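# Retrieve a dropped cap screw and reinsert it point first

## Task

A greasy cap screw has fallen head-down into the deep hole in the block's angled face. Pull it out, then put it back in with its tip leading and push it fully home, so that the head comes to rest on the ledge at the bottom of the hole. A pair of forceps is standing in a holder and can be used.

## Robot and tools

Robot: two UR7e-style arms, left_arm and right_arm. Each carries a Robotiq 2F-85 two-finger gripper and a wrist camera. Cameras are cam_high (fixed, 672x504), cam_left_wrist and cam_right_wrist.

Frames: in the scene frame the origin sits at table-top height halfway between the arms, +z is up, +x points out over the table, and left_arm is on the +y side. Image left and right do not match arm names. Base positions: left_arm (-0.040, +0.419, +0.013) m, right_arm (-0.008, -0.492, +0.013) m, both turned only slightly about z. Every reported hand pose, velocity and target is in that arm's own base frame. In the gripper's own axes the fingers point along +z and close along y. end_effector_position is the point between the pads when shut; fingertips reach about 19 mm past it when closed, 6 mm when fully open. A camera block sticks out about 10 cm toward gripper +x. Reported positions may be off by a few cm.

execute_actions(actions, cameras): actions is a list of actions; each action is up to 15 rows, one per 1/30 s step, and a short action repeats its last row. Every row is one flat list of 18 numbers, each in [-1, 1], covering both arms: left dx, dy, dz, rx, ry, rz, gripper position, force_limit, speed, then the same nine for the right arm. The six pose numbers are offsets, not poses: measured along that arm's base axes from its Hand target as it was when the action began (every row counts from that same start, not from the row before), with rotation about the Hand target's position. Scale: 1.0 = 0.6 m or 180 degrees; rx, ry, rz form one rotation vector. All six zero re-requests the current Hand target. The three gripper numbers are absolute commands: position +1 = open 85 mm, about -0.8 = pads touching, -1 = close until blocked; force_limit and speed from -1 (soft, about 20 mm/s) to +1 (strong, about 150 mm/s). A 0 is a real command, so resend the previous gripper numbers to leave a gripper alone. Images come only with an empty actions list or when cameras names them (["all"] for all).

move(target, speed, blend, stop_force, zero, blocking, cameras): target is one 18-number row or a list of up to 15 rows, same layout; each row is an offset from the Hand targets at the move's start, not from the prior row. speed: path speed in m/s, 0.002 to 3.6, default 0.25 (turning up to twice that in rad/s), one value or one per target. blend: corner rounding in m, default 0 (stop at each). stop_force: 3 to 120 N for both arms; an arm's path ends when its wrist sensor feels that much push against its motion; use it slowly when approaching contact, and omit it when backing away from something being pressed. zero (bool, only with stop_force): re-zero before the move, default true. blocking=false returns after about 0.5 s while the move goes on (not allowed with stop_force). Paths are straight, do not avoid obstacles, and lag; keep paths away from an arm's own base. The result adds a move: line such as done, off_target, moving, held or fault, plus limits=paced or limits=held.

wait(seconds 0 to 10); stop() brakes a running move; zoom_image(camera, region [x0, y0, x1, y1] pixels, at most 504 by 504) enlarges the latest image; zero_wrist_force(arm) tares the wrist sensor; read_manual(section "licences") only gives licence text; finished_scene(scene) ends the current scene for good, so call it only when the screw is seated and stays so unheld.

Result lines: end_effector_position (m), end_effector_quat_wxyz, velocities; Hand target (base for the next offsets; the gripper often stops a little short of it); Tool commands; object_status 0 moving, 1 blocked while opening, 2 blocked while closing (a grip), 3 reached the asked position or pads met (a thin part may still be held). position_measured is in counts: 3 open, 78 about 60 mm, 130 about 40 mm, 180 about 20 mm, 230 pads together. Joint torques include the arm's own weight. Wrist force and torque are in the gripper's axes, plus a peak line. Step readings list positions during actions. "within noise" means the joints are still.

Limits and hazards: commanded orientation is clipped to within 32 degrees of the measured one per step. Contact torque limits: 142 N m for the three large joints, 26.6 N m for each wrist joint; an outside force near 150 N (plus or minus 25) on an arm also trips a fault. Either fault halts the arm for 10 s. Motors warn with MOTOR HOT at 70 °C and brake the arm at 85 °C. The arms are stiff: a target slightly past a firm contact can fault. A clearance check blocks arm-to-arm approaches but not always; arm-to-arm hits or one gripper squeezing the other's fingers can fail the scene. Avoid dropping the screw or forceps from height, releasing moving parts, slamming, hard pushes, or gripping hard on a part still resting on something. Anything off the table fails the task. Loose objects may get nudged occasionally. The screw is oily, so grips may slip.

Each tool is called after "Request:" as a command line: name --argument value for each argument, lists and objects as JSON in quotes; but a table of rows of numbers goes row by row, as --pt "numbers of a row", without its own name.

## Session

Request:
execute_actions --actions '[]'

Scene clock: 0.00 s.
left_arm: end_effector_position=(+0.3395, -0.5765, +0.1790) position_measured=3 object_status=3 end_effector_quat_wxyz=(-0.423, +0.740, +0.254, +0.456) | right_arm: end_effector_position=(+0.4256, +0.0597, +0.3467) position_measured=3 object_status=3 end_effector_quat_wxyz=(-0.424, -0.423, +0.734, -0.319)
Joint positions: left_arm=[-1.462 -0.36 0.307 -0.221 -0.987 0.57] | right_arm=[3.858 -1.88 -1.314 -2.595 1.167 -0.086]
Joint velocities: within noise
Joint torques (N m): no reading
Wrist force (N): no reading
Wrist torque (N m): no reading
Wrist force, peak (N): no reading
Hand target: left_arm +0.3395, -0.5765, +0.1790; -0.423, +0.740, +0.254, +0.456 | right_arm +0.4256, +0.0597, +0.3467; -0.424, -0.423, +0.734, -0.319
Tool commands: left_gripper/position=+1.0 left_gripper/force_limit=+1.0 left_gripper/speed=+1.0 right_gripper/position=+1.0 right_gripper/force_limit=+1.0 right_gripper/speed=+1.0

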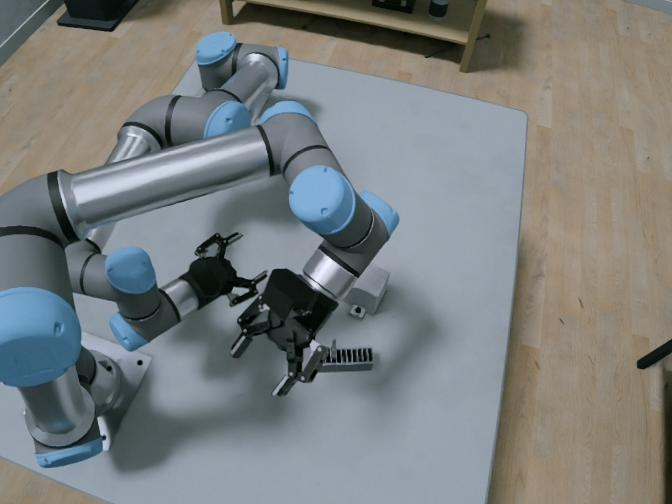

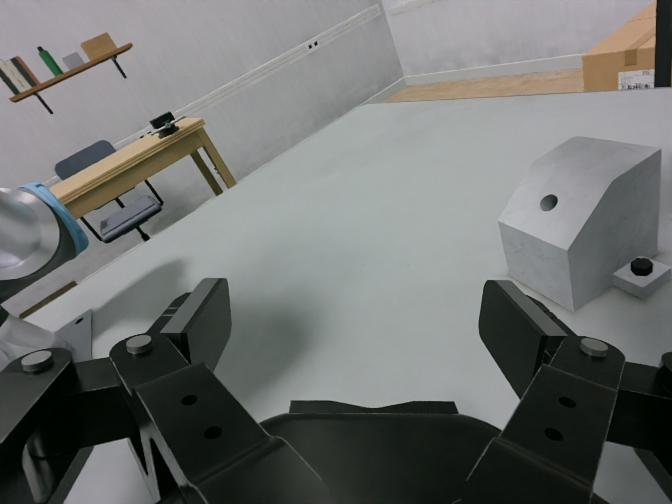

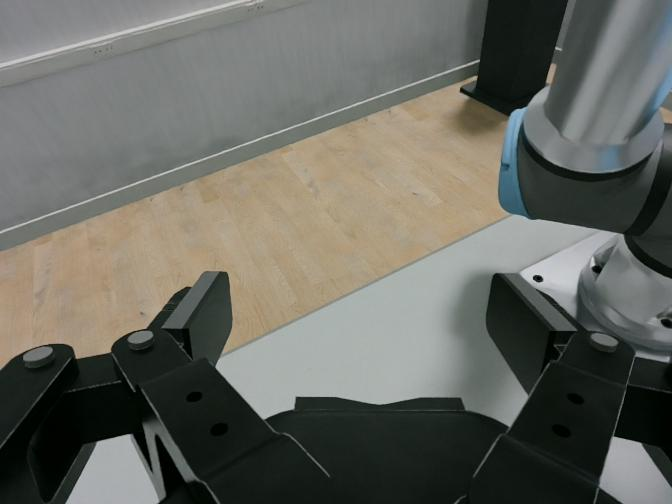

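Request:
zoom_image --camera "cam_high" --region '[260, 240, 440, 400]'

Request:
zoom_image --camera "cam_left_wrist" --region '[470, 110, 672, 320]'

Scaled by 2.800 from the camera's 672x504 image, which has a finer 960x720 frame.

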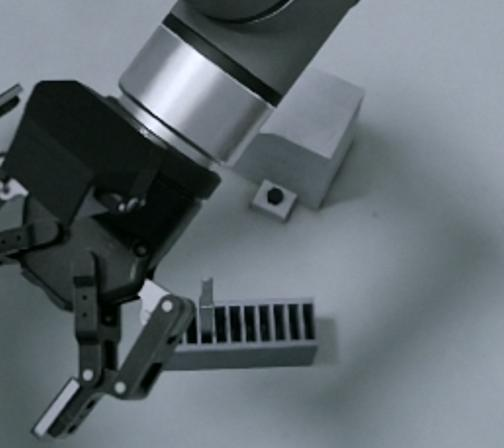

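Scaled by 2.400 from the camera's 672x504 image, which has a finer 960x720 frame.

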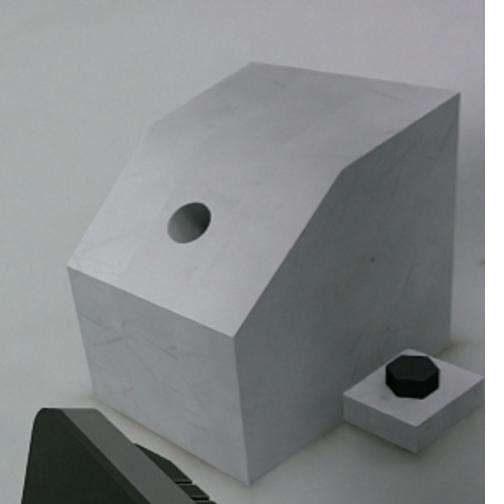

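Request:
move --target '[0,0,0,0,0,0,1,1,1,-0.159,0.234,0.172,0.328,-0.140,0,1,1,1]' --speed 0.3 --cameras '["all"]'

Scene clock: 138.47 s.
left_arm: end_effector_position=(+0.3395, -0.5765, +0.1790) position_measured=3 object_status=3 end_effector_quat_wxyz=(-0.423, +0.740, +0.254, +0.456) | right_arm: end_effector_position=(+0.3301, +0.2001, +0.4499) position_measured=3 object_status=3 end_effector_quat_wxyz=(+0.000, -0.499, +0.867, +0.000)
Joint positions: left_arm=[-1.462 -0.36 0.307 -0.221 -0.987 0.57] | right_arm=[4.039 -1.317 -1.479 -1.916 1.571 -0.147]
Joint torques (N m): left_arm=[0.98 -60.93 -19.23 0.58 0.39 -0.34] | right_arm=[-11.82 17.47 22.62 4.97 -0.54 -1.22]
Wrist force (N): left_arm=[-0.1 -0.3 -0.3] | right_arm=[-1.7 1.5 -0.7]
Wrist torque (N m): left_arm=[-0.05 0.02 0.00] | right_arm=[-0.08 0.28 0.48]
Wrist force, peak (N): left_arm=[-0.1 -0.5 -0.1] | right_arm=[-1.6 2.4 -1.6]
Hand target: left_arm +0.3395, -0.5765, +0.1790; -0.423, +0.740, +0.254, +0.456 | right_arm +0.3302, +0.2001, +0.4499; +0.000, -0.499, +0.867, +0.000
Off the commanded pose: left_arm 0.000 m, 0 deg | right_arm 0.000 m, 0 deg.
move: done

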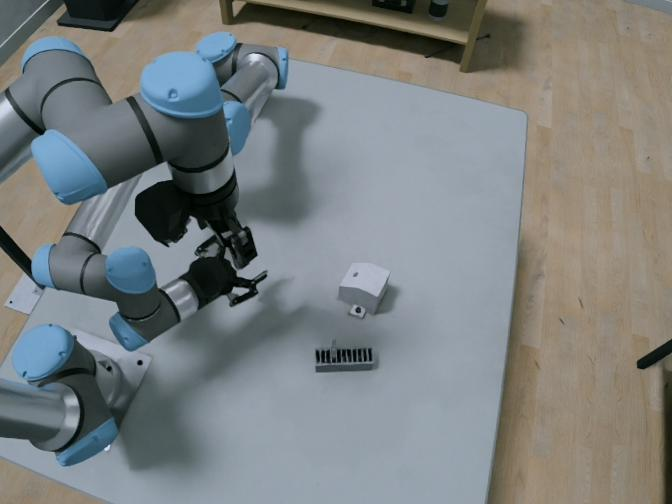

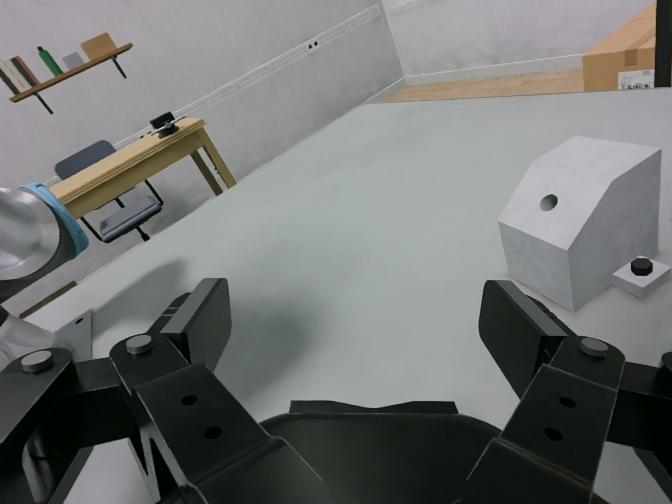

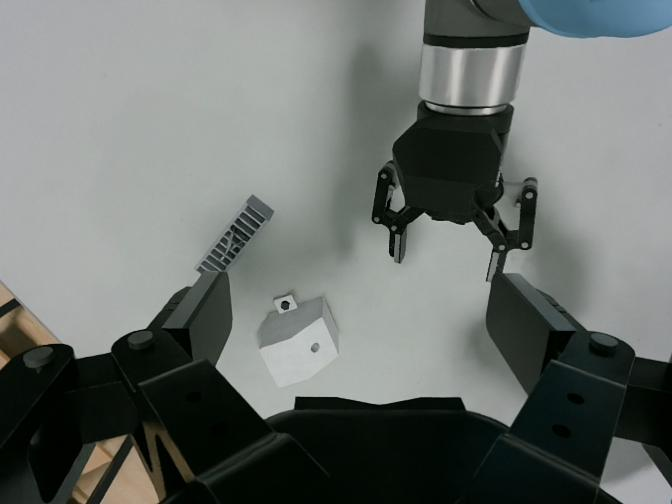

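Request:
zoom_image --camera "cam_right_wrist" --region '[180, 180, 360, 400]'

Request:
zoom_image --camera "cam_high" --region '[290, 240, 420, 390]'

Scaled by 2.291 from the camera's 672x504 image, which has a finer 960x720 frame.

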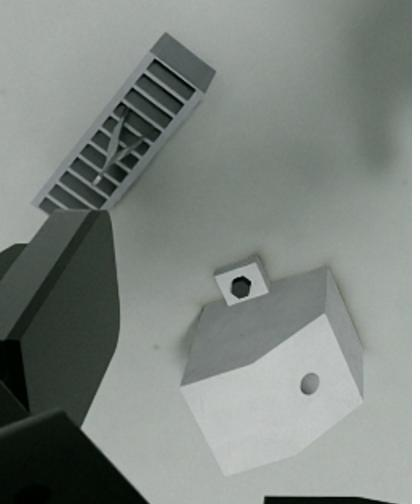

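Scaled by 3.360 from the camera's 672x504 image, which has a finer 960x720 frame.

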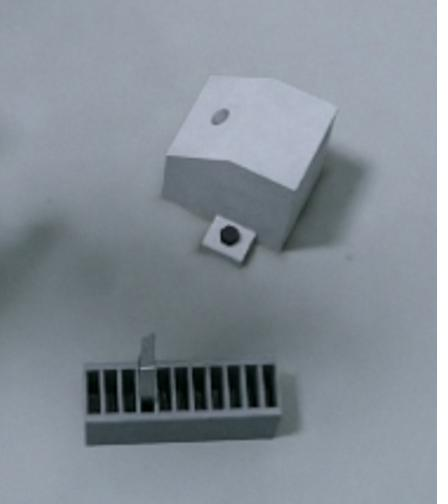

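Request:
move --target '[0.184,0.711,0.368,-0.3775,0.2024,0,1,1,1,0,0,0,0,0,0,1,1,1]' --speed 0.35 --cameras '["cam_high"]'

Scene clock: 214.67 s.
left_arm: end_effector_position=(+0.4499, -0.1499, +0.3998) position_measured=3 object_status=3 end_effector_quat_wxyz=(+0.001, +0.946, +0.325, -0.001) end_effector_velocity=(+0.000, +0.000, +0.000) end_effector_angular_velocity=(-0.002, +0.002, -0.005) | right_arm: end_effector_position=(+0.3302, +0.2001, +0.4499) position_measured=3 object_status=3 end_effector_quat_wxyz=(+0.000, -0.499, +0.867, +0.000)
Joint positions: left_arm=[-0.605 -1.643 1.463 -1.392 -1.573 1.874] | right_arm=[4.039 -1.317 -1.479 -1.916 1.571 -0.147]
Joint velocities: left_arm=[0.002 0 0 0 -0.003 0.007] | right_arm=[within noise]
Joint torques (N m): left_arm=[5.84 -29.64 -20.31 -2.76 -1.15 2.56] | right_arm=[-12.62 20.14 14.36 3.8 2.52 0.2]
Wrist force (N): left_arm=[1.2 -0.5 1.9] | right_arm=[-2.0 1.6 -0.6]
Wrist torque (N m): left_arm=[-0.02 0.06 0.04] | right_arm=[-0.07 0.33 0.48]
Wrist force, peak (N): left_arm=[4.0 -2.4 0.4] | right_arm=[-1.9 2.0 -0.7]
Hand target: left_arm +0.4499, -0.1499, +0.3998; +0.001, +0.946, +0.325, -0.001 | right_arm +0.3302, +0.2001, +0.4499; +0.000, -0.499, +0.867, +0.000
Off the commanded pose: left_arm 0.000 m, 0 deg | right_arm 0.000 m, 0 deg.
move: done
Images, in order (width x height): cam_high 672x504.

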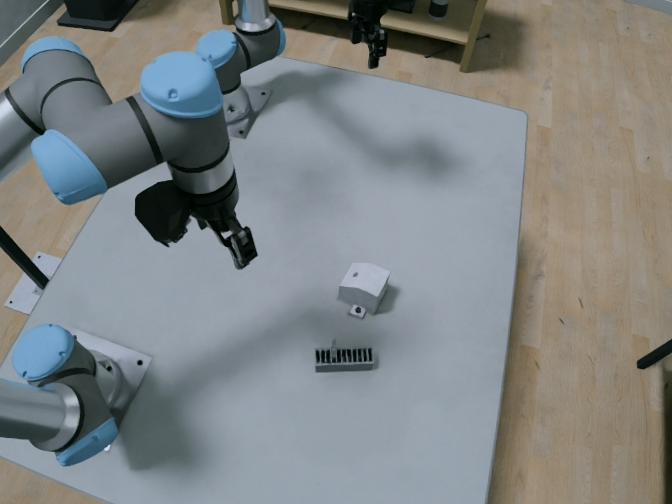

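Request:
move --target '[0,0,0,0,0,0,1,1,1,0.270,-0.033,-0.38,0,0,0,1,1,1]' --speed 0.35 --cameras '["cam_right_wrist"]'

Scene clock: 224.47 s.
left_arm: end_effector_position=(+0.4499, -0.1499, +0.3998) position_measured=3 object_status=3 end_effector_quat_wxyz=(+0.001, +0.946, +0.325, -0.001) | right_arm: end_effector_position=(+0.4921, +0.1803, +0.2221) position_measured=3 object_status=3 end_effector_quat_wxyz=(+0.001, -0.499, +0.867, +0.000) end_effector_velocity=(+0.001, +0.002, -0.001) end_effector_angular_velocity=(+0.002, +0.000, +0.002)
Joint positions: left_arm=[-0.605 -1.643 1.462 -1.391 -1.573 1.874] | right_arm=[3.75 -1.641 -1.778 -1.292 1.571 -0.436]
Joint velocities: left_arm=[within noise] | right_arm=[0.001 -0.003 0 0.005 0.002 -0.001]
Joint torques (N m): left_arm=[-4.04 -29.75 -36.14 -1.59 0.42 2.59] | right_arm=[-1.29 12.82 13.99 4.51 1.05 -0.76]
Wrist force (N): left_arm=[1.3 -0.4 1.7] | right_arm=[-2.0 1.3 -0.9]
Wrist torque (N m): left_arm=[0.00 0.03 0.01] | right_arm=[-0.11 0.33 0.33]
Wrist force, peak (N): left_arm=[1.4 -0.4 2.1] | right_arm=[-0.7 3.2 -4.0]
Hand target: left_arm +0.4499, -0.1499, +0.3998; +0.001, +0.946, +0.325, -0.001 | right_arm +0.4922, +0.1803, +0.2219; +0.000, -0.499, +0.867, +0.000
Off the commanded pose: left_arm 0.000 m, 0 deg | right_arm 0.000 m, 0 deg.
move: done
Images, in order (width x height): cam_right_wrist 672x504.

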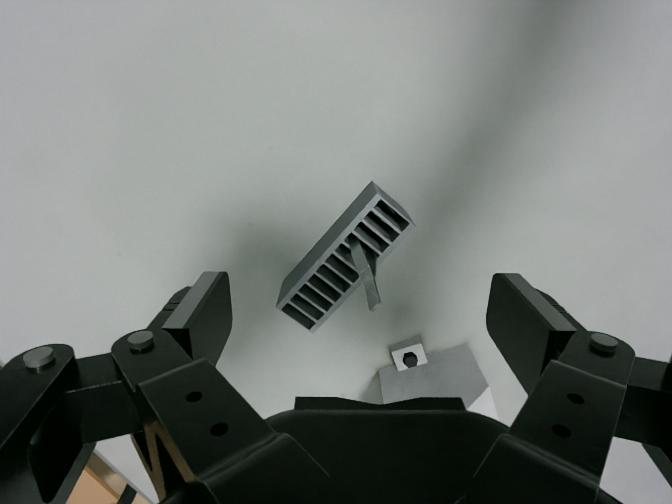

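Request:
zoom_image --camera "cam_right_wrist" --region '[260, 170, 500, 420]'

Scaled by 2.016 from the camera's 672x504 image, which has a finer 960x720 frame.

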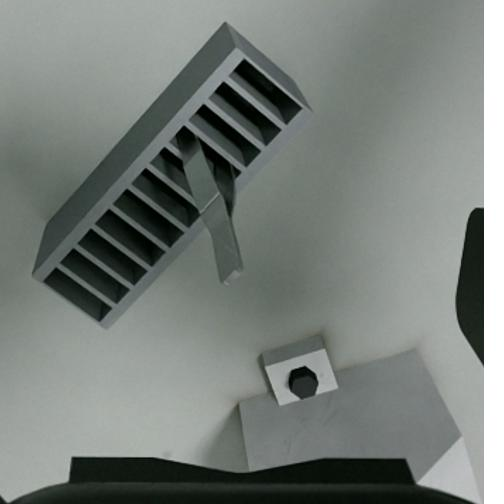

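Request:
move --target '[0,0,0,0,0,0,1,1,1,-0.0545,-0.0947,-0.1215,0.1684,-0.0972,0,1,1,1]' --speed 0.3 --cameras '["cam_right_wrist"]'

Scene clock: 282.37 s.
left_arm: end_effector_position=(+0.4499, -0.1499, +0.3998) position_measured=3 object_status=3 end_effector_quat_wxyz=(+0.001, +0.946, +0.325, -0.001) | right_arm: end_effector_position=(+0.4595, +0.1235, +0.1491) position_measured=3 object_status=3 end_effector_quat_wxyz=(+0.261, -0.476, +0.827, +0.151) end_effector_velocity=(+0.000, +0.001, +0.001) end_effector_angular_velocity=(+0.003, -0.003, +0.002)
Joint positions: left_arm=[-0.605 -1.643 1.462 -1.391 -1.573 1.874] | right_arm=[3.484 -1.557 -2.361 -0.303 1.952 -0.606]
Joint velocities: left_arm=[within noise] | right_arm=[0.001 0 -0.001 0.005 0.002 0]
Joint torques (N m): left_arm=[0.04 -28.44 -36.09 -1.63 -0.91 2.56] | right_arm=[-8.96 17 7.29 4.86 3.17 -0.4]
Wrist force (N): left_arm=[1.4 -0.5 1.8] | right_arm=[-2.4 3.0 -0.4]
Wrist torque (N m): left_arm=[-0.01 0.02 0.02] | right_arm=[0.20 0.43 0.60]
Wrist force, peak (N): left_arm=[1.2 -0.6 2.2] | right_arm=[-3.4 1.4 -2.0]
Hand target: left_arm +0.4499, -0.1499, +0.3998; +0.001, +0.946, +0.325, -0.001 | right_arm +0.4595, +0.1235, +0.1490; +0.261, -0.476, +0.826, +0.151
Off the commanded pose: left_arm 0.000 m, 0 deg | right_arm 0.000 m, 0 deg.
move: done
Images, in order (width x height): cam_right_wrist 672x504.

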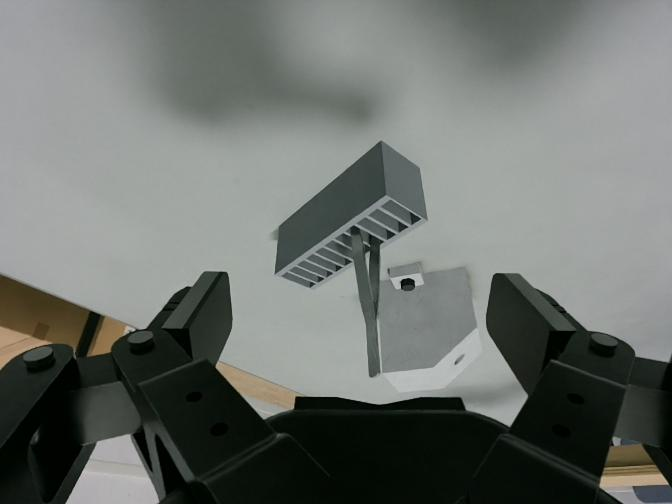

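Request:
zoom_image --camera "cam_right_wrist" --region '[260, 130, 500, 400]'

Scaled by 1.867 from the camera's 672x504 image, which has a finer 960x720 frame.

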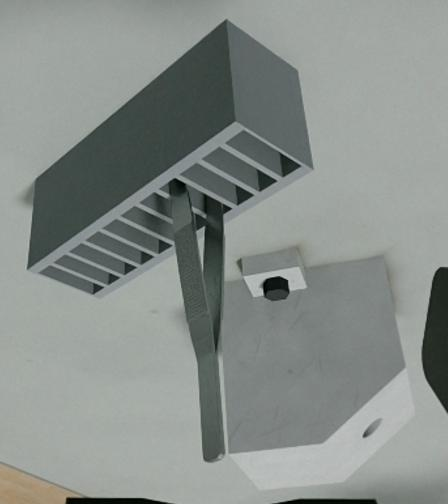

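Request:
zoom_image --camera "cam_right_wrist" --region '[330, 210, 420, 390]'

Scaled by 2.800 from the camera's 672x504 image, which has a finer 960x720 frame.

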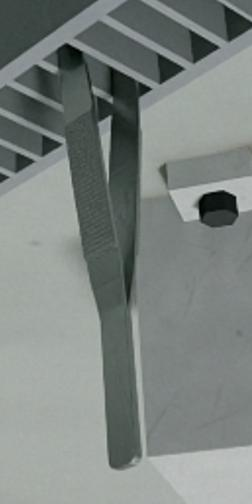

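Request:
move --pt "0 0 0 0 0 0 1 1 1 0 0.1 0.3 0 0 0 1 1 1" --pt "0 0 0 0 0 0 1 1 1 0.0203 0.513 0.16 -0.272 -0.0043 -0.0924 1 1 1" --pt "0 0 0 0 0 0 1 1 1 0.0203 0.513 -0.0593 -0.272 -0.0043 -0.0924 1 1 1" --speed '[0.35,0.35,0.2]' --blend '[0.04,0.03,0]' --cameras '["cam_right_wrist","cam_high"]'

Scene clock: 502.03 s.
left_arm: end_effector_position=(+0.4499, -0.1499, +0.3998) position_measured=3 object_status=3 end_effector_quat_wxyz=(+0.001, +0.946, +0.325, -0.001) | right_arm: end_effector_position=(+0.4717, +0.4313, +0.1136) position_measured=3 object_status=3 end_effector_quat_wxyz=(+0.065, -0.421, +0.871, -0.245)
Joint positions: left_arm=[-0.605 -1.643 1.462 -1.391 -1.573 1.874] | right_arm=[4.281 -2.05 -1.566 -1.327 1.109 0.294]
Joint torques (N m): left_arm=[5.53 -25.97 -35.67 -1.82 -1.2 2.4] | right_arm=[-1.26 34.37 11.87 3.96 -2.43 -1.56]
Wrist force (N): left_arm=[1.2 -0.6 2.0] | right_arm=[-1.2 0.4 0.2]
Wrist torque (N m): left_arm=[-0.03 0.06 0.01] | right_arm=[-0.25 0.19 0.46]
Wrist force, peak (N): left_arm=[1.2 -0.7 2.1] | right_arm=[-3.5 2.3 -3.5]
Hand target: left_arm +0.4499, -0.1499, +0.3998; +0.001, +0.946, +0.325, -0.001 | right_arm +0.4716, +0.4313, +0.1134; +0.065, -0.421, +0.871, -0.245
Off the commanded pose: left_arm 0.000 m, 0 deg | right_arm 0.000 m, 0 deg.
move: done
Images, in order (width x height): cam_high 672x504, cam_right_wrist 672x504.

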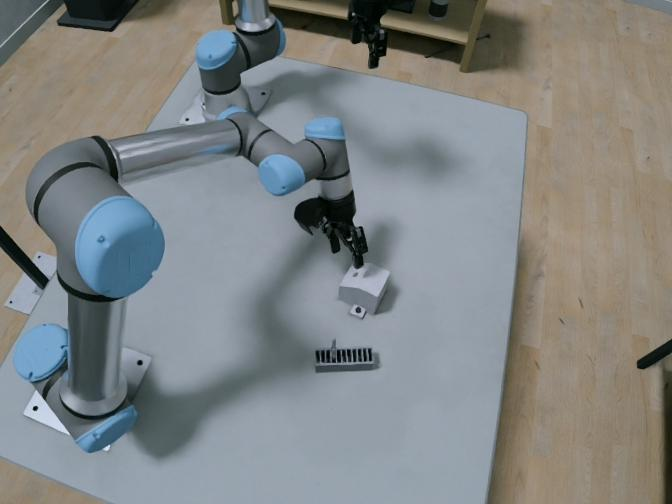

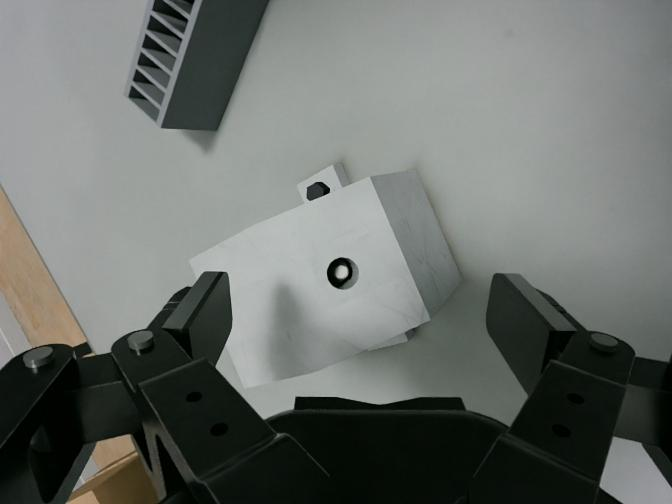

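Request:
zoom_image --camera "cam_right_wrist" --region '[310, 240, 376, 306]'

Scaled by 7.636 from the camera's 672x504 image, which has a finer 960x720 frame.

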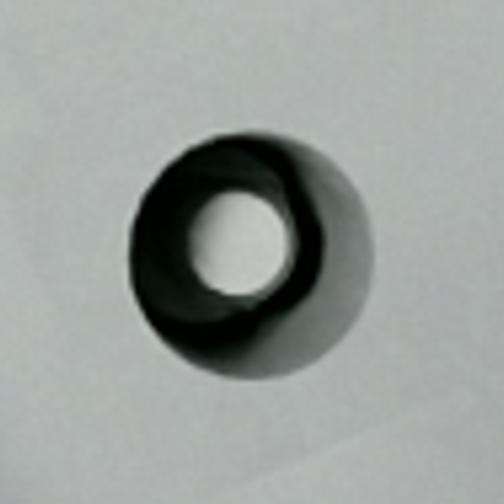

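Request:
move --pt "0 0 0 0 0 0 1 1 1 -0.069 0.012 0.25 0 0 0 1 1 1" --pt "0 0 0 0 0 0 1 1 1 0.054 -0.343 0.311 0.1513 0.067 -0.1822 1 1 1" --speed '[0.35,0.35]' --blend '[0.05,0]' --cameras '["cam_right_wrist"]'

Scene clock: 684.73 s.
left_arm: end_effector_position=(+0.4499, -0.1499, +0.3998) position_measured=3 object_status=3 end_effector_quat_wxyz=(+0.001, +0.946, +0.325, -0.001) | right_arm: end_effector_position=(+0.5040, +0.2255, +0.3001) position_measured=3 object_status=3 end_effector_quat_wxyz=(+0.000, -0.157, +0.988, +0.000)
Joint positions: left_arm=[-0.605 -1.643 1.462 -1.391 -1.573 1.874] | right_arm=[3.806 -1.677 -1.536 -1.5 1.571 0.35]
Joint torques (N m): left_arm=[5.83 -24.09 -34.76 -1.75 -1.24 2.44] | right_arm=[-13.14 15.52 31.54 1.41 2.37 1.48]
Wrist force (N): left_arm=[1.2 -0.3 1.7] | right_arm=[-1.4 1.3 -0.5]
Wrist torque (N m): left_arm=[0.01 0.05 0.01] | right_arm=[-0.11 0.22 0.42]
Wrist force, peak (N): left_arm=[1.4 -0.4 2.1] | right_arm=[-2.2 1.3 3.7]
Hand target: left_arm +0.4499, -0.1499, +0.3998; +0.001, +0.946, +0.325, -0.001 | right_arm +0.5040, +0.2255, +0.3000; +0.000, -0.157, +0.988, +0.000
Off the commanded pose: left_arm 0.000 m, 0 deg | right_arm 0.000 m, 0 deg.
move: done
Images, in order (width x height): cam_right_wrist 672x504.

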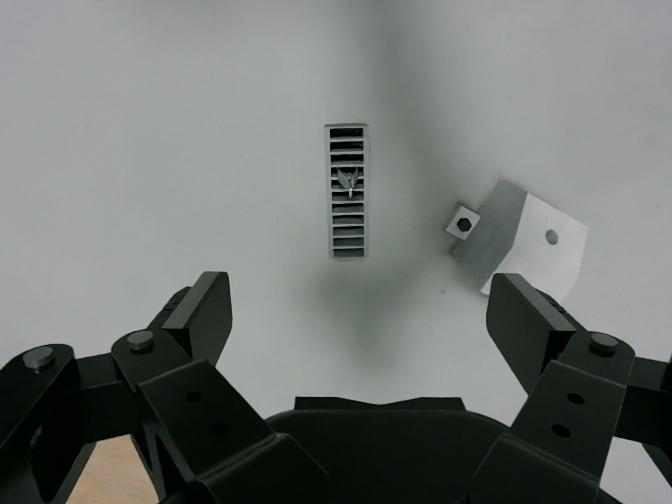

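Request:
zoom_image --camera "cam_right_wrist" --region '[300, 110, 400, 210]'

Scaled by 5.040 from the camera's 672x504 image, which has a finer 960x720 frame.

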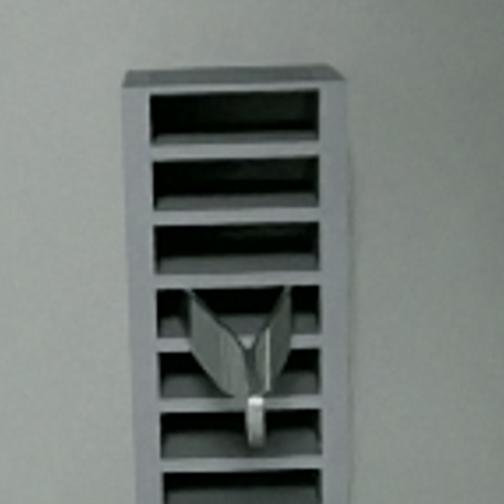

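Request:
move --target '[0,0,0,0,0,0,1,1,1,0.002,0.001,-0.32,0,0,0,1,1,1]' --speed 0.2 --cameras '["cam_right_wrist"]'

Scene clock: 711.37 s.
left_arm: end_effector_position=(+0.4499, -0.1499, +0.3998) position_measured=3 object_status=3 end_effector_quat_wxyz=(+0.001, +0.946, +0.325, -0.001) | right_arm: end_effector_position=(+0.5053, +0.2261, +0.1082) position_measured=3 object_status=3 end_effector_quat_wxyz=(+0.000, -0.157, +0.988, +0.000) end_effector_velocity=(+0.000, +0.000, -0.001) end_effector_angular_velocity=(+0.002, -0.002, +0.000)
Joint positions: left_arm=[-0.605 -1.643 1.462 -1.391 -1.573 1.874] | right_arm=[3.805 -1.822 -1.881 -1.01 1.571 0.349]
Joint velocities: left_arm=[within noise] | right_arm=[0 0 -0.002 0.005 0.001 0]
Joint torques (N m): left_arm=[6.78 -22.76 -34.26 -1.74 -1.21 2.49] | right_arm=[-10.28 23.36 11.28 4.5 -2.08 -1.49]
Wrist force (N): left_arm=[1.1 -0.5 2.0] | right_arm=[-1.9 1.4 -1.0]
Wrist torque (N m): left_arm=[-0.02 0.06 0.01] | right_arm=[-0.10 0.32 0.45]
Wrist force, peak (N): left_arm=[1.2 -0.6 2.2] | right_arm=[-1.3 1.4 -3.4]
Hand target: left_arm +0.4499, -0.1499, +0.3998; +0.001, +0.946, +0.325, -0.001 | right_arm +0.5052, +0.2261, +0.1080; +0.000, -0.157, +0.988, +0.000
Off the commanded pose: left_arm 0.000 m, 0 deg | right_arm 0.000 m, 0 deg.
move: done
Images, in order (width x height): cam_right_wrist 672x504.

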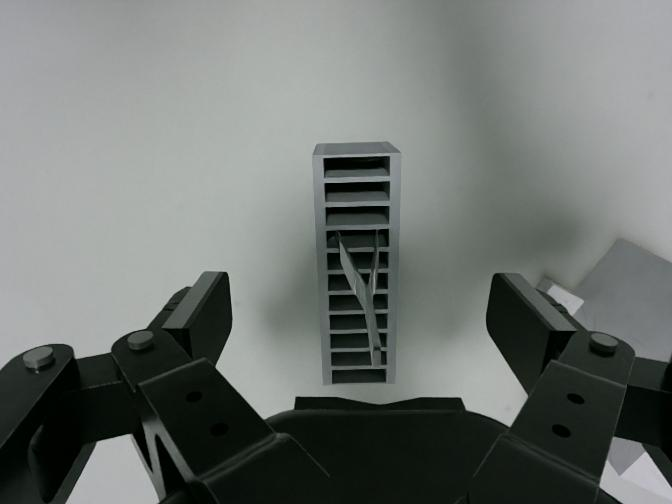

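Request:
move --pt "0 0 0 0 0 0 1 1 1 -0.0015 0.0048 0 0 0 0 1 1 1" --pt "0 0 0 0 0 0 1 1 1 -0.0015 0.0048 -0.034 0 0 0 1 1 1" --speed 0.1 --cameras '["cam_right_wrist"]'

Scene clock: 752.77 s.
left_arm: end_effector_position=(+0.4499, -0.1499, +0.3998) position_measured=3 object_status=3 end_effector_quat_wxyz=(+0.001, +0.946, +0.325, -0.001) | right_arm: end_effector_position=(+0.5043, +0.2290, +0.0876) position_measured=3 object_status=3 end_effector_quat_wxyz=(+0.000, -0.157, +0.988, +0.000)
Joint positions: left_arm=[-0.605 -1.643 1.462 -1.391 -1.573 1.874] | right_arm=[3.811 -1.851 -1.905 -0.957 1.571 0.354]
Joint torques (N m): left_arm=[5.32 -20.28 -33.74 -1.79 -1.25 2.25] | right_arm=[-6.33 33.35 22.59 3.42 -1.38 -1.01]
Wrist force (N): left_arm=[1.3 -0.6 1.9] | right_arm=[-1.6 1.6 -0.9]
Wrist torque (N m): left_arm=[-0.03 0.04 0.01] | right_arm=[-0.07 0.27 0.34]
Wrist force, peak (N): left_arm=[1.3 -0.5 2.1] | right_arm=[-2.0 1.5 -2.2]
Hand target: left_arm +0.4499, -0.1499, +0.3998; +0.001, +0.946, +0.325, -0.001 | right_arm +0.5043, +0.2290, +0.0876; +0.000, -0.157, +0.988, +0.000
Off the commanded pose: left_arm 0.000 m, 0 deg | right_arm 0.000 m, 0 deg.
move: done
Images, in order (width x height): cam_right_wrist 672x504.

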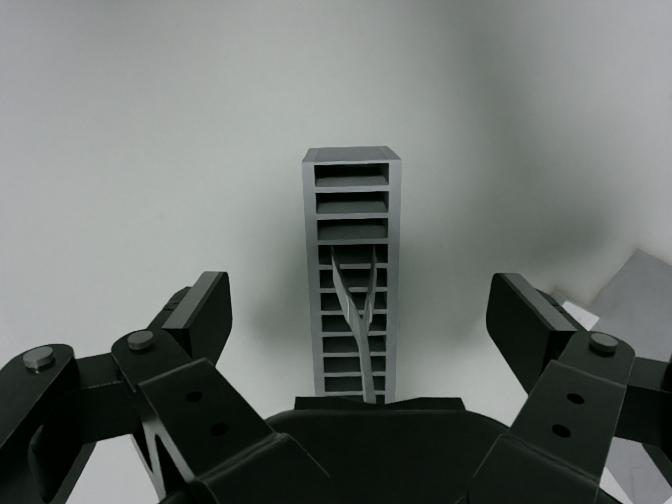

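Request:
zoom_image --camera "cam_right_wrist" --region '[290, 230, 450, 410]'

Scaled by 2.800 from the camera's 672x504 image, which has a finer 960x720 frame.

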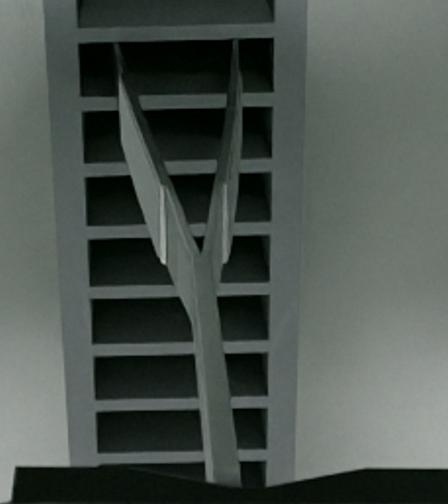

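Request:
move --target '[0,0,0,0,0,0,1,1,1,0,0,0,0,0,0,-0.45,-0.5,-1]' --speed 0.1 --cameras '["cam_right_wrist"]'

Scene clock: 774.50 s.
left_arm: end_effector_position=(+0.4499, -0.1499, +0.3998) position_measured=3 object_status=3 end_effector_quat_wxyz=(+0.001, +0.946, +0.325, -0.001) | right_arm: end_effector_position=(+0.5043, +0.2290, +0.0876) position_measured=186 object_status=0 end_effector_quat_wxyz=(+0.000, -0.157, +0.988, +0.000)
Joint positions: left_arm=[-0.605 -1.643 1.462 -1.391 -1.573 1.874] | right_arm=[3.811 -1.851 -1.905 -0.957 1.571 0.354]
Joint torques (N m): left_arm=[5.24 -17.42 -33.44 -1.93 -1.27 2.18] | right_arm=[-12.74 41.01 12.62 4.42 2.31 -1.18]
Wrist force (N): left_arm=[1.3 -0.4 1.8] | right_arm=[-1.7 1.5 -0.6]
Wrist torque (N m): left_arm=[-0.01 0.04 0.01] | right_arm=[-0.09 0.29 0.34]
Wrist force, peak (N): left_arm=[1.2 -0.7 2.1] | right_arm=[-2.0 1.6 -0.8]
Hand target: left_arm +0.4499, -0.1499, +0.3998; +0.001, +0.946, +0.325, -0.001 | right_arm +0.5043, +0.2290, +0.0876; +0.000, -0.157, +0.988, +0.000
Off the commanded pose: left_arm 0.000 m, 0 deg | right_arm 0.000 m, 0 deg.
move: done
Images, in order (width x height): cam_right_wrist 672x504.

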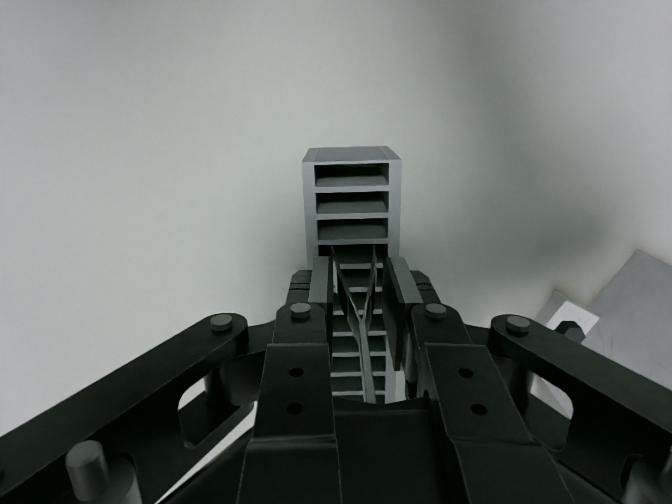

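Request:
zoom_image --camera "cam_right_wrist" --region '[270, 220, 450, 410]'

Scaled by 2.653 from the camera's 672x504 image, which has a finer 960x720 frame.

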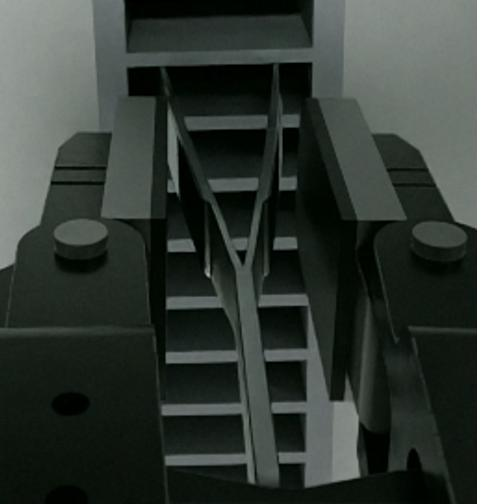

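Request:
move --target '[0,0,0,0,0,0,1,1,1,0,0,0,0,0,0,-0.58,-0.5,-1]' --speed 0.1 --cameras '["cam_right_wrist"]'

Request:
zoom_image --camera "cam_right_wrist" --region '[270, 220, 450, 410]'

Scene clock: 794.97 s.
left_arm: end_effector_position=(+0.4499, -0.1499, +0.3998) position_measured=3 object_status=3 end_effector_quat_wxyz=(+0.001, +0.946, +0.325, -0.001) | right_arm: end_effector_position=(+0.5043, +0.2290, +0.0876) position_measured=202 object_status=0 end_effector_quat_wxyz=(+0.000, -0.157, +0.988, +0.000)
Joint positions: left_arm=[-0.605 -1.643 1.462 -1.391 -1.573 1.874] | right_arm=[3.811 -1.851 -1.905 -0.957 1.571 0.354]
Joint torques (N m): left_arm=[5.43 -15.81 -33.21 -1.89 -1.31 2.28] | right_arm=[-12.22 40.59 11.76 4.27 2.37 -1.17]
Wrist force (N): left_arm=[1.3 -0.3 1.7] | right_arm=[-1.7 1.4 -1.6]
Wrist torque (N m): left_arm=[0.01 0.04 0.01] | right_arm=[-0.09 0.29 0.33]
Wrist force, peak (N): left_arm=[1.3 -0.4 2.1] | right_arm=[-1.8 1.7 -1.8]
Hand target: left_arm +0.4499, -0.1499, +0.3998; +0.001, +0.946, +0.325, -0.001 | right_arm +0.5043, +0.2290, +0.0876; +0.000, -0.157, +0.988, +0.000
Off the commanded pose: left_arm 0.000 m, 0 deg | right_arm 0.000 m, 0 deg.
move: done
Images, in order (width x height): cam_right_wrist 672x504.

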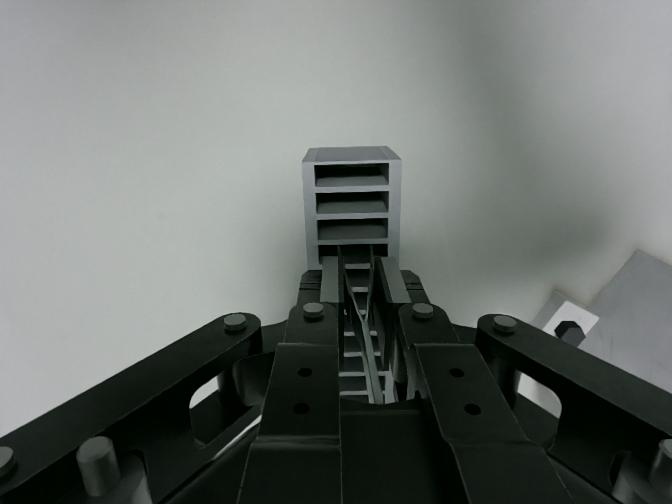

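Scaled by 2.653 from the camera's 672x504 image, which has a finer 960x720 frame.

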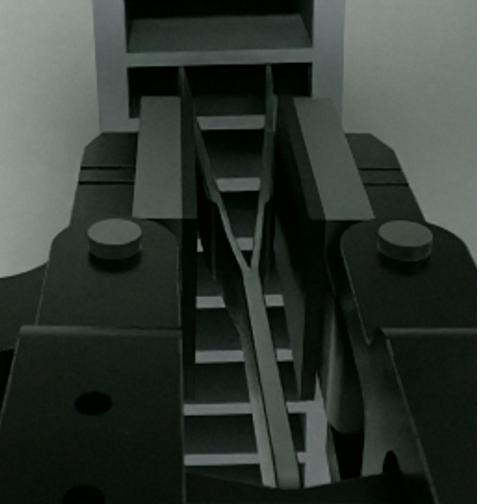

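Request:
move --target '[0,0,0,0,0,0,1,1,1,0,0,0,0,0,0,-0.65,-0.5,-1]' --speed 0.1 --cameras '["cam_right_wrist"]'

Request:
zoom_image --camera "cam_right_wrist" --region '[270, 220, 450, 410]'

Scene clock: 816.17 s.
left_arm: end_effector_position=(+0.4499, -0.1499, +0.3998) position_measured=3 object_status=3 end_effector_quat_wxyz=(+0.001, +0.946, +0.325, -0.001) | right_arm: end_effector_position=(+0.5043, +0.2290, +0.0876) position_measured=210 object_status=3 end_effector_quat_wxyz=(+0.000, -0.157, +0.988, +0.000)
Joint positions: left_arm=[-0.605 -1.643 1.462 -1.391 -1.573 1.874] | right_arm=[3.811 -1.851 -1.905 -0.957 1.571 0.354]
Joint torques (N m): left_arm=[6.82 -15.39 -32.7 -1.97 -1.31 2.15] | right_arm=[-11.11 35.89 11.7 2.53 2.22 -1.11]
Wrist force (N): left_arm=[1.2 -0.6 2.0] | right_arm=[-1.9 1.4 -1.0]
Wrist torque (N m): left_arm=[-0.03 0.05 0.01] | right_arm=[-0.14 0.30 0.33]
Wrist force, peak (N): left_arm=[1.3 -0.4 2.1] | right_arm=[-2.1 1.6 -1.9]
Hand target: left_arm +0.4499, -0.1499, +0.3998; +0.001, +0.946, +0.325, -0.001 | right_arm +0.5043, +0.2290, +0.0876; +0.000, -0.157, +0.988, +0.000
Off the commanded pose: left_arm 0.000 m, 0 deg | right_arm 0.000 m, 0 deg.
move: done
Images, in order (width x height): cam_right_wrist 672x504.

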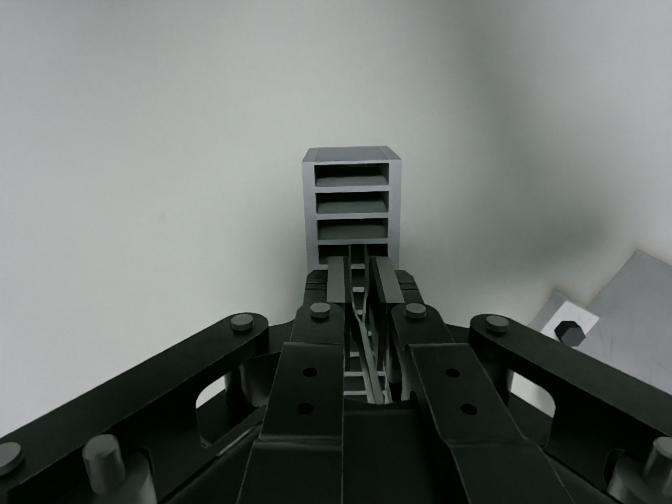

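Scaled by 2.653 from the camera's 672x504 image, which has a finer 960x720 frame.

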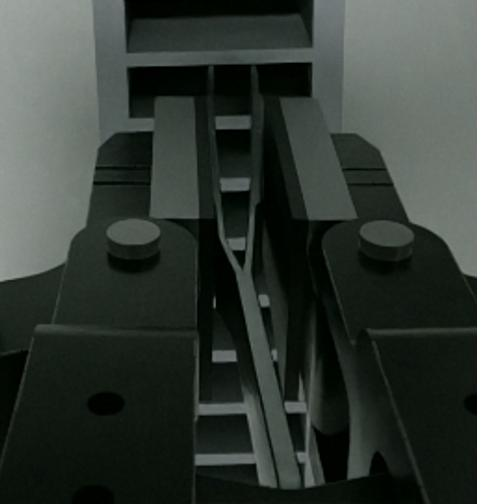

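Request:
move --target '[0,0,0,0,0,0,1,1,1,0,0,0.2,0,0,0,-0.65,-0.5,-1]' --speed 0.06 --cameras '["cam_right_wrist"]'

Request:
zoom_image --camera "cam_right_wrist" --region '[270, 180, 450, 410]'

Scene clock: 831.63 s.
left_arm: end_effector_position=(+0.4499, -0.1499, +0.3998) position_measured=3 object_status=3 end_effector_quat_wxyz=(+0.001, +0.946, +0.325, -0.001) | right_arm: end_effector_position=(+0.5044, +0.2290, +0.2077) position_measured=210 object_status=3 end_effector_quat_wxyz=(+0.000, -0.157, +0.988, +0.000)
Joint positions: left_arm=[-0.605 -1.643 1.462 -1.391 -1.573 1.874] | right_arm=[3.811 -1.722 -1.725 -1.266 1.571 0.354]
Joint torques (N m): left_arm=[5.78 -14.37 -31.93 -1.93 -1.35 2.02] | right_arm=[-11.33 16.82 17.04 3.07 1.28 -0.5]
Wrist force (N): left_arm=[1.2 -0.4 1.8] | right_arm=[-1.6 1.4 -0.7]
Wrist torque (N m): left_arm=[0.00 0.05 0.01] | right_arm=[-0.08 0.26 0.33]
Wrist force, peak (N): left_arm=[1.4 -0.7 2.0] | right_arm=[-2.1 1.6 -1.2]
Hand target: left_arm +0.4499, -0.1499, +0.3998; +0.001, +0.946, +0.325, -0.001 | right_arm +0.5043, +0.2290, +0.2076; +0.000, -0.157, +0.988, +0.000
Off the commanded pose: left_arm 0.000 m, 0 deg | right_arm 0.000 m, 0 deg.
move: done
Images, in order (width x height): cam_right_wrist 672x504.

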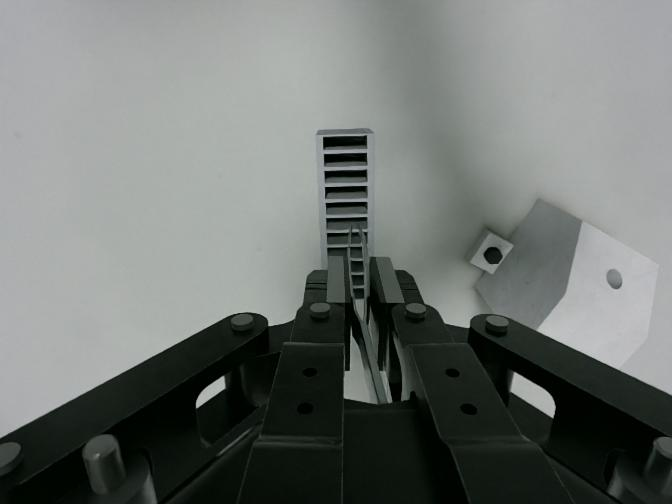

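Scaled by 2.191 from the camera's 672x504 image, which has a finer 960x720 frame.

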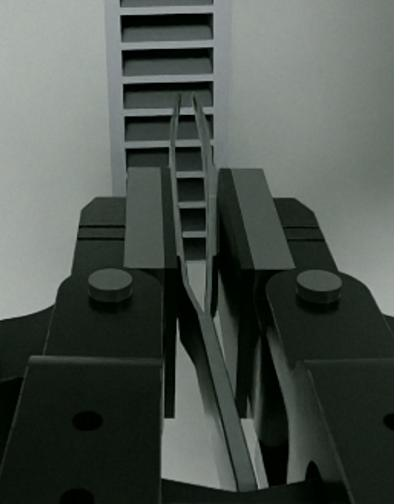

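Request:
move --pt "0 0 0 0 0 0 1 1 1 -0.05 0.1 0.1 0 0 0 -0.65 -0.5 -1" --pt "0 0 0 0 0 0 1 1 1 -0.1675 0.3253 0.019 0.0186 -0.1811 -0.1317 -0.65 -0.5 -1" --speed '[0.2,0.15]' --blend '[0.04,0]' --cameras '["cam_right_wrist","cam_high"]'

Scene clock: 929.27 s.
left_arm: end_effector_position=(+0.4499, -0.1499, +0.3998) position_measured=3 object_status=3 end_effector_quat_wxyz=(+0.001, +0.946, +0.325, -0.001) | right_arm: end_effector_position=(+0.4038, +0.4241, +0.2189) position_measured=210 object_status=3 end_effector_quat_wxyz=(+0.279, +0.053, +0.959, -0.016)
Joint positions: left_arm=[-0.605 -1.643 1.462 -1.391 -1.573 1.874] | right_arm=[4.429 -1.664 -1.9 -1.04 1.014 1.367]
Joint torques (N m): left_arm=[5.27 -14.69 -31.81 -2.01 -1.24 2.14] | right_arm=[1.3 35.39 30.07 3.84 -2.59 0.99]
Wrist force (N): left_arm=[1.0 -0.6 1.9] | right_arm=[-2.6 3.1 -0.4]
Wrist torque (N m): left_arm=[-0.03 0.08 0.01] | right_arm=[0.20 0.53 0.67]
Wrist force, peak (N): left_arm=[1.2 -0.5 2.3] | right_arm=[-1.4 4.0 -0.4]
Hand target: left_arm +0.4499, -0.1499, +0.3998; +0.001, +0.946, +0.325, -0.001 | right_arm +0.4038, +0.4242, +0.2190; +0.279, +0.053, +0.959, -0.015
Off the commanded pose: left_arm 0.000 m, 0 deg | right_arm 0.000 m, 0 deg.
move: done
Images, in order (width x height): cam_high 672x504, cam_right_wrist 672x504.

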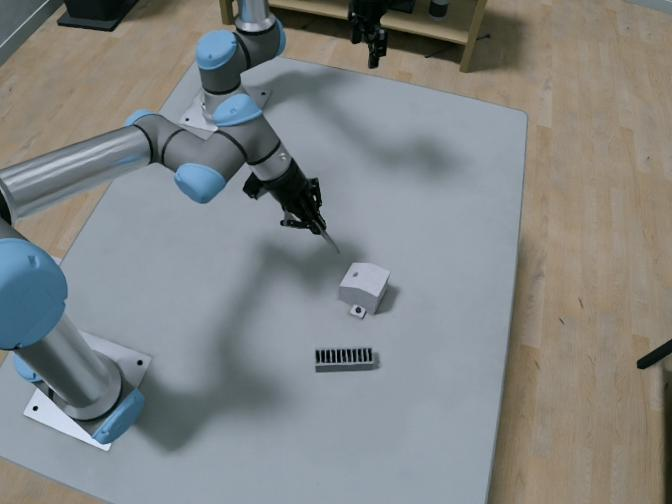

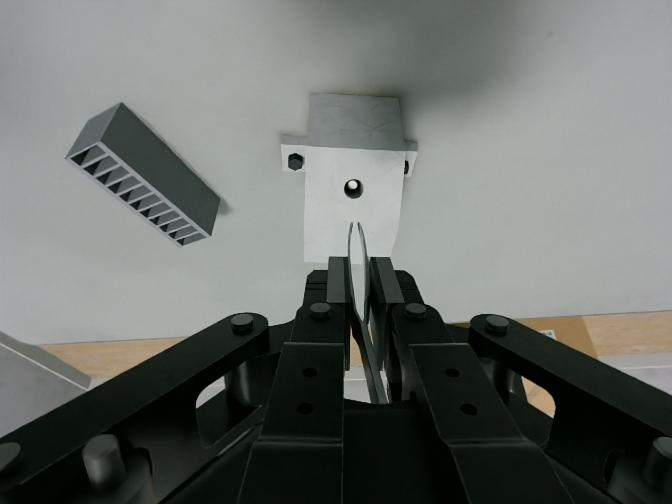

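Request:
zoom_image --camera "cam_right_wrist" --region '[270, 80, 440, 280]'

Scaled by 2.520 from the camera's 672x504 image, which has a finer 960x720 frame.

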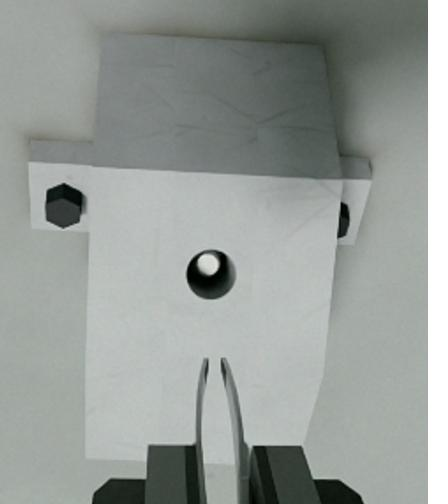

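Request:
move --target '[0,0,0,0,0,0,1,1,1,0.0442,0.0053,-0.0807,0,0,-0.02,-0.62,-0.5,-1]' --speed 0.08 --cameras '["cam_right_wrist"]'

Request:
zoom_image --camera "cam_right_wrist" --region '[290, 140, 430, 300]'

Scene clock: 1085.17 s.
left_arm: end_effector_position=(+0.4499, -0.1499, +0.3998) position_measured=3 object_status=3 end_effector_quat_wxyz=(+0.001, +0.946, +0.325, -0.001) | right_arm: end_effector_position=(+0.4304, +0.4272, +0.1706) position_measured=207 object_status=3 end_effector_quat_wxyz=(+0.279, +0.083, +0.956, -0.024)
Joint positions: left_arm=[-0.605 -1.643 1.462 -1.391 -1.573 1.874] | right_arm=[4.384 -1.774 -1.905 -0.935 1.012 1.388]
Joint torques (N m): left_arm=[5.75 -14.5 -31.42 -1.97 -1.17 1.91] | right_arm=[10.91 28.31 28.65 2.91 -2.56 -1.76]
Wrist force (N): left_arm=[1.1 -0.3 1.7] | right_arm=[-2.5 2.6 -0.4]
Wrist torque (N m): left_arm=[0.02 0.07 0.02] | right_arm=[0.13 0.51 0.61]
Wrist force, peak (N): left_arm=[1.3 -0.6 1.9] | right_arm=[-2.6 3.0 -1.5]
Hand target: left_arm +0.4499, -0.1499, +0.3998; +0.001, +0.946, +0.325, -0.001 | right_arm +0.4304, +0.4273, +0.1706; +0.279, +0.083, +0.956, -0.024
Off the commanded pose: left_arm 0.000 m, 0 deg | right_arm 0.000 m, 0 deg.
move: done
Images, in order (width x height): cam_right_wrist 672x504.

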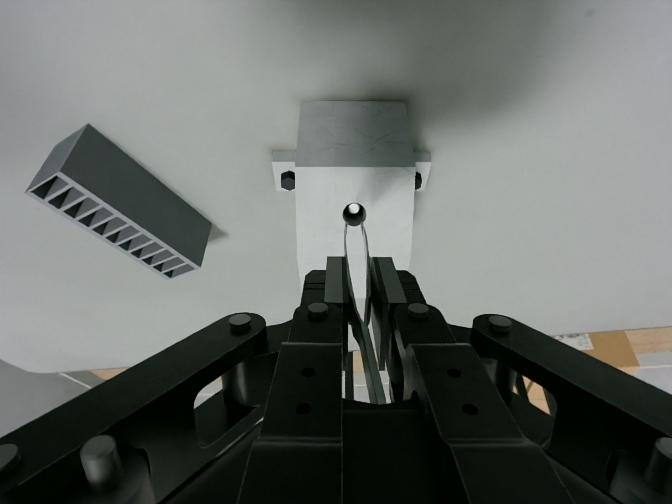

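Scaled by 3.150 from the camera's 672x504 image, which has a finer 960x720 frame.

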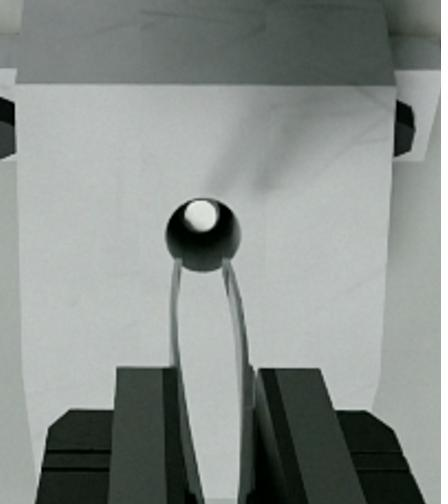

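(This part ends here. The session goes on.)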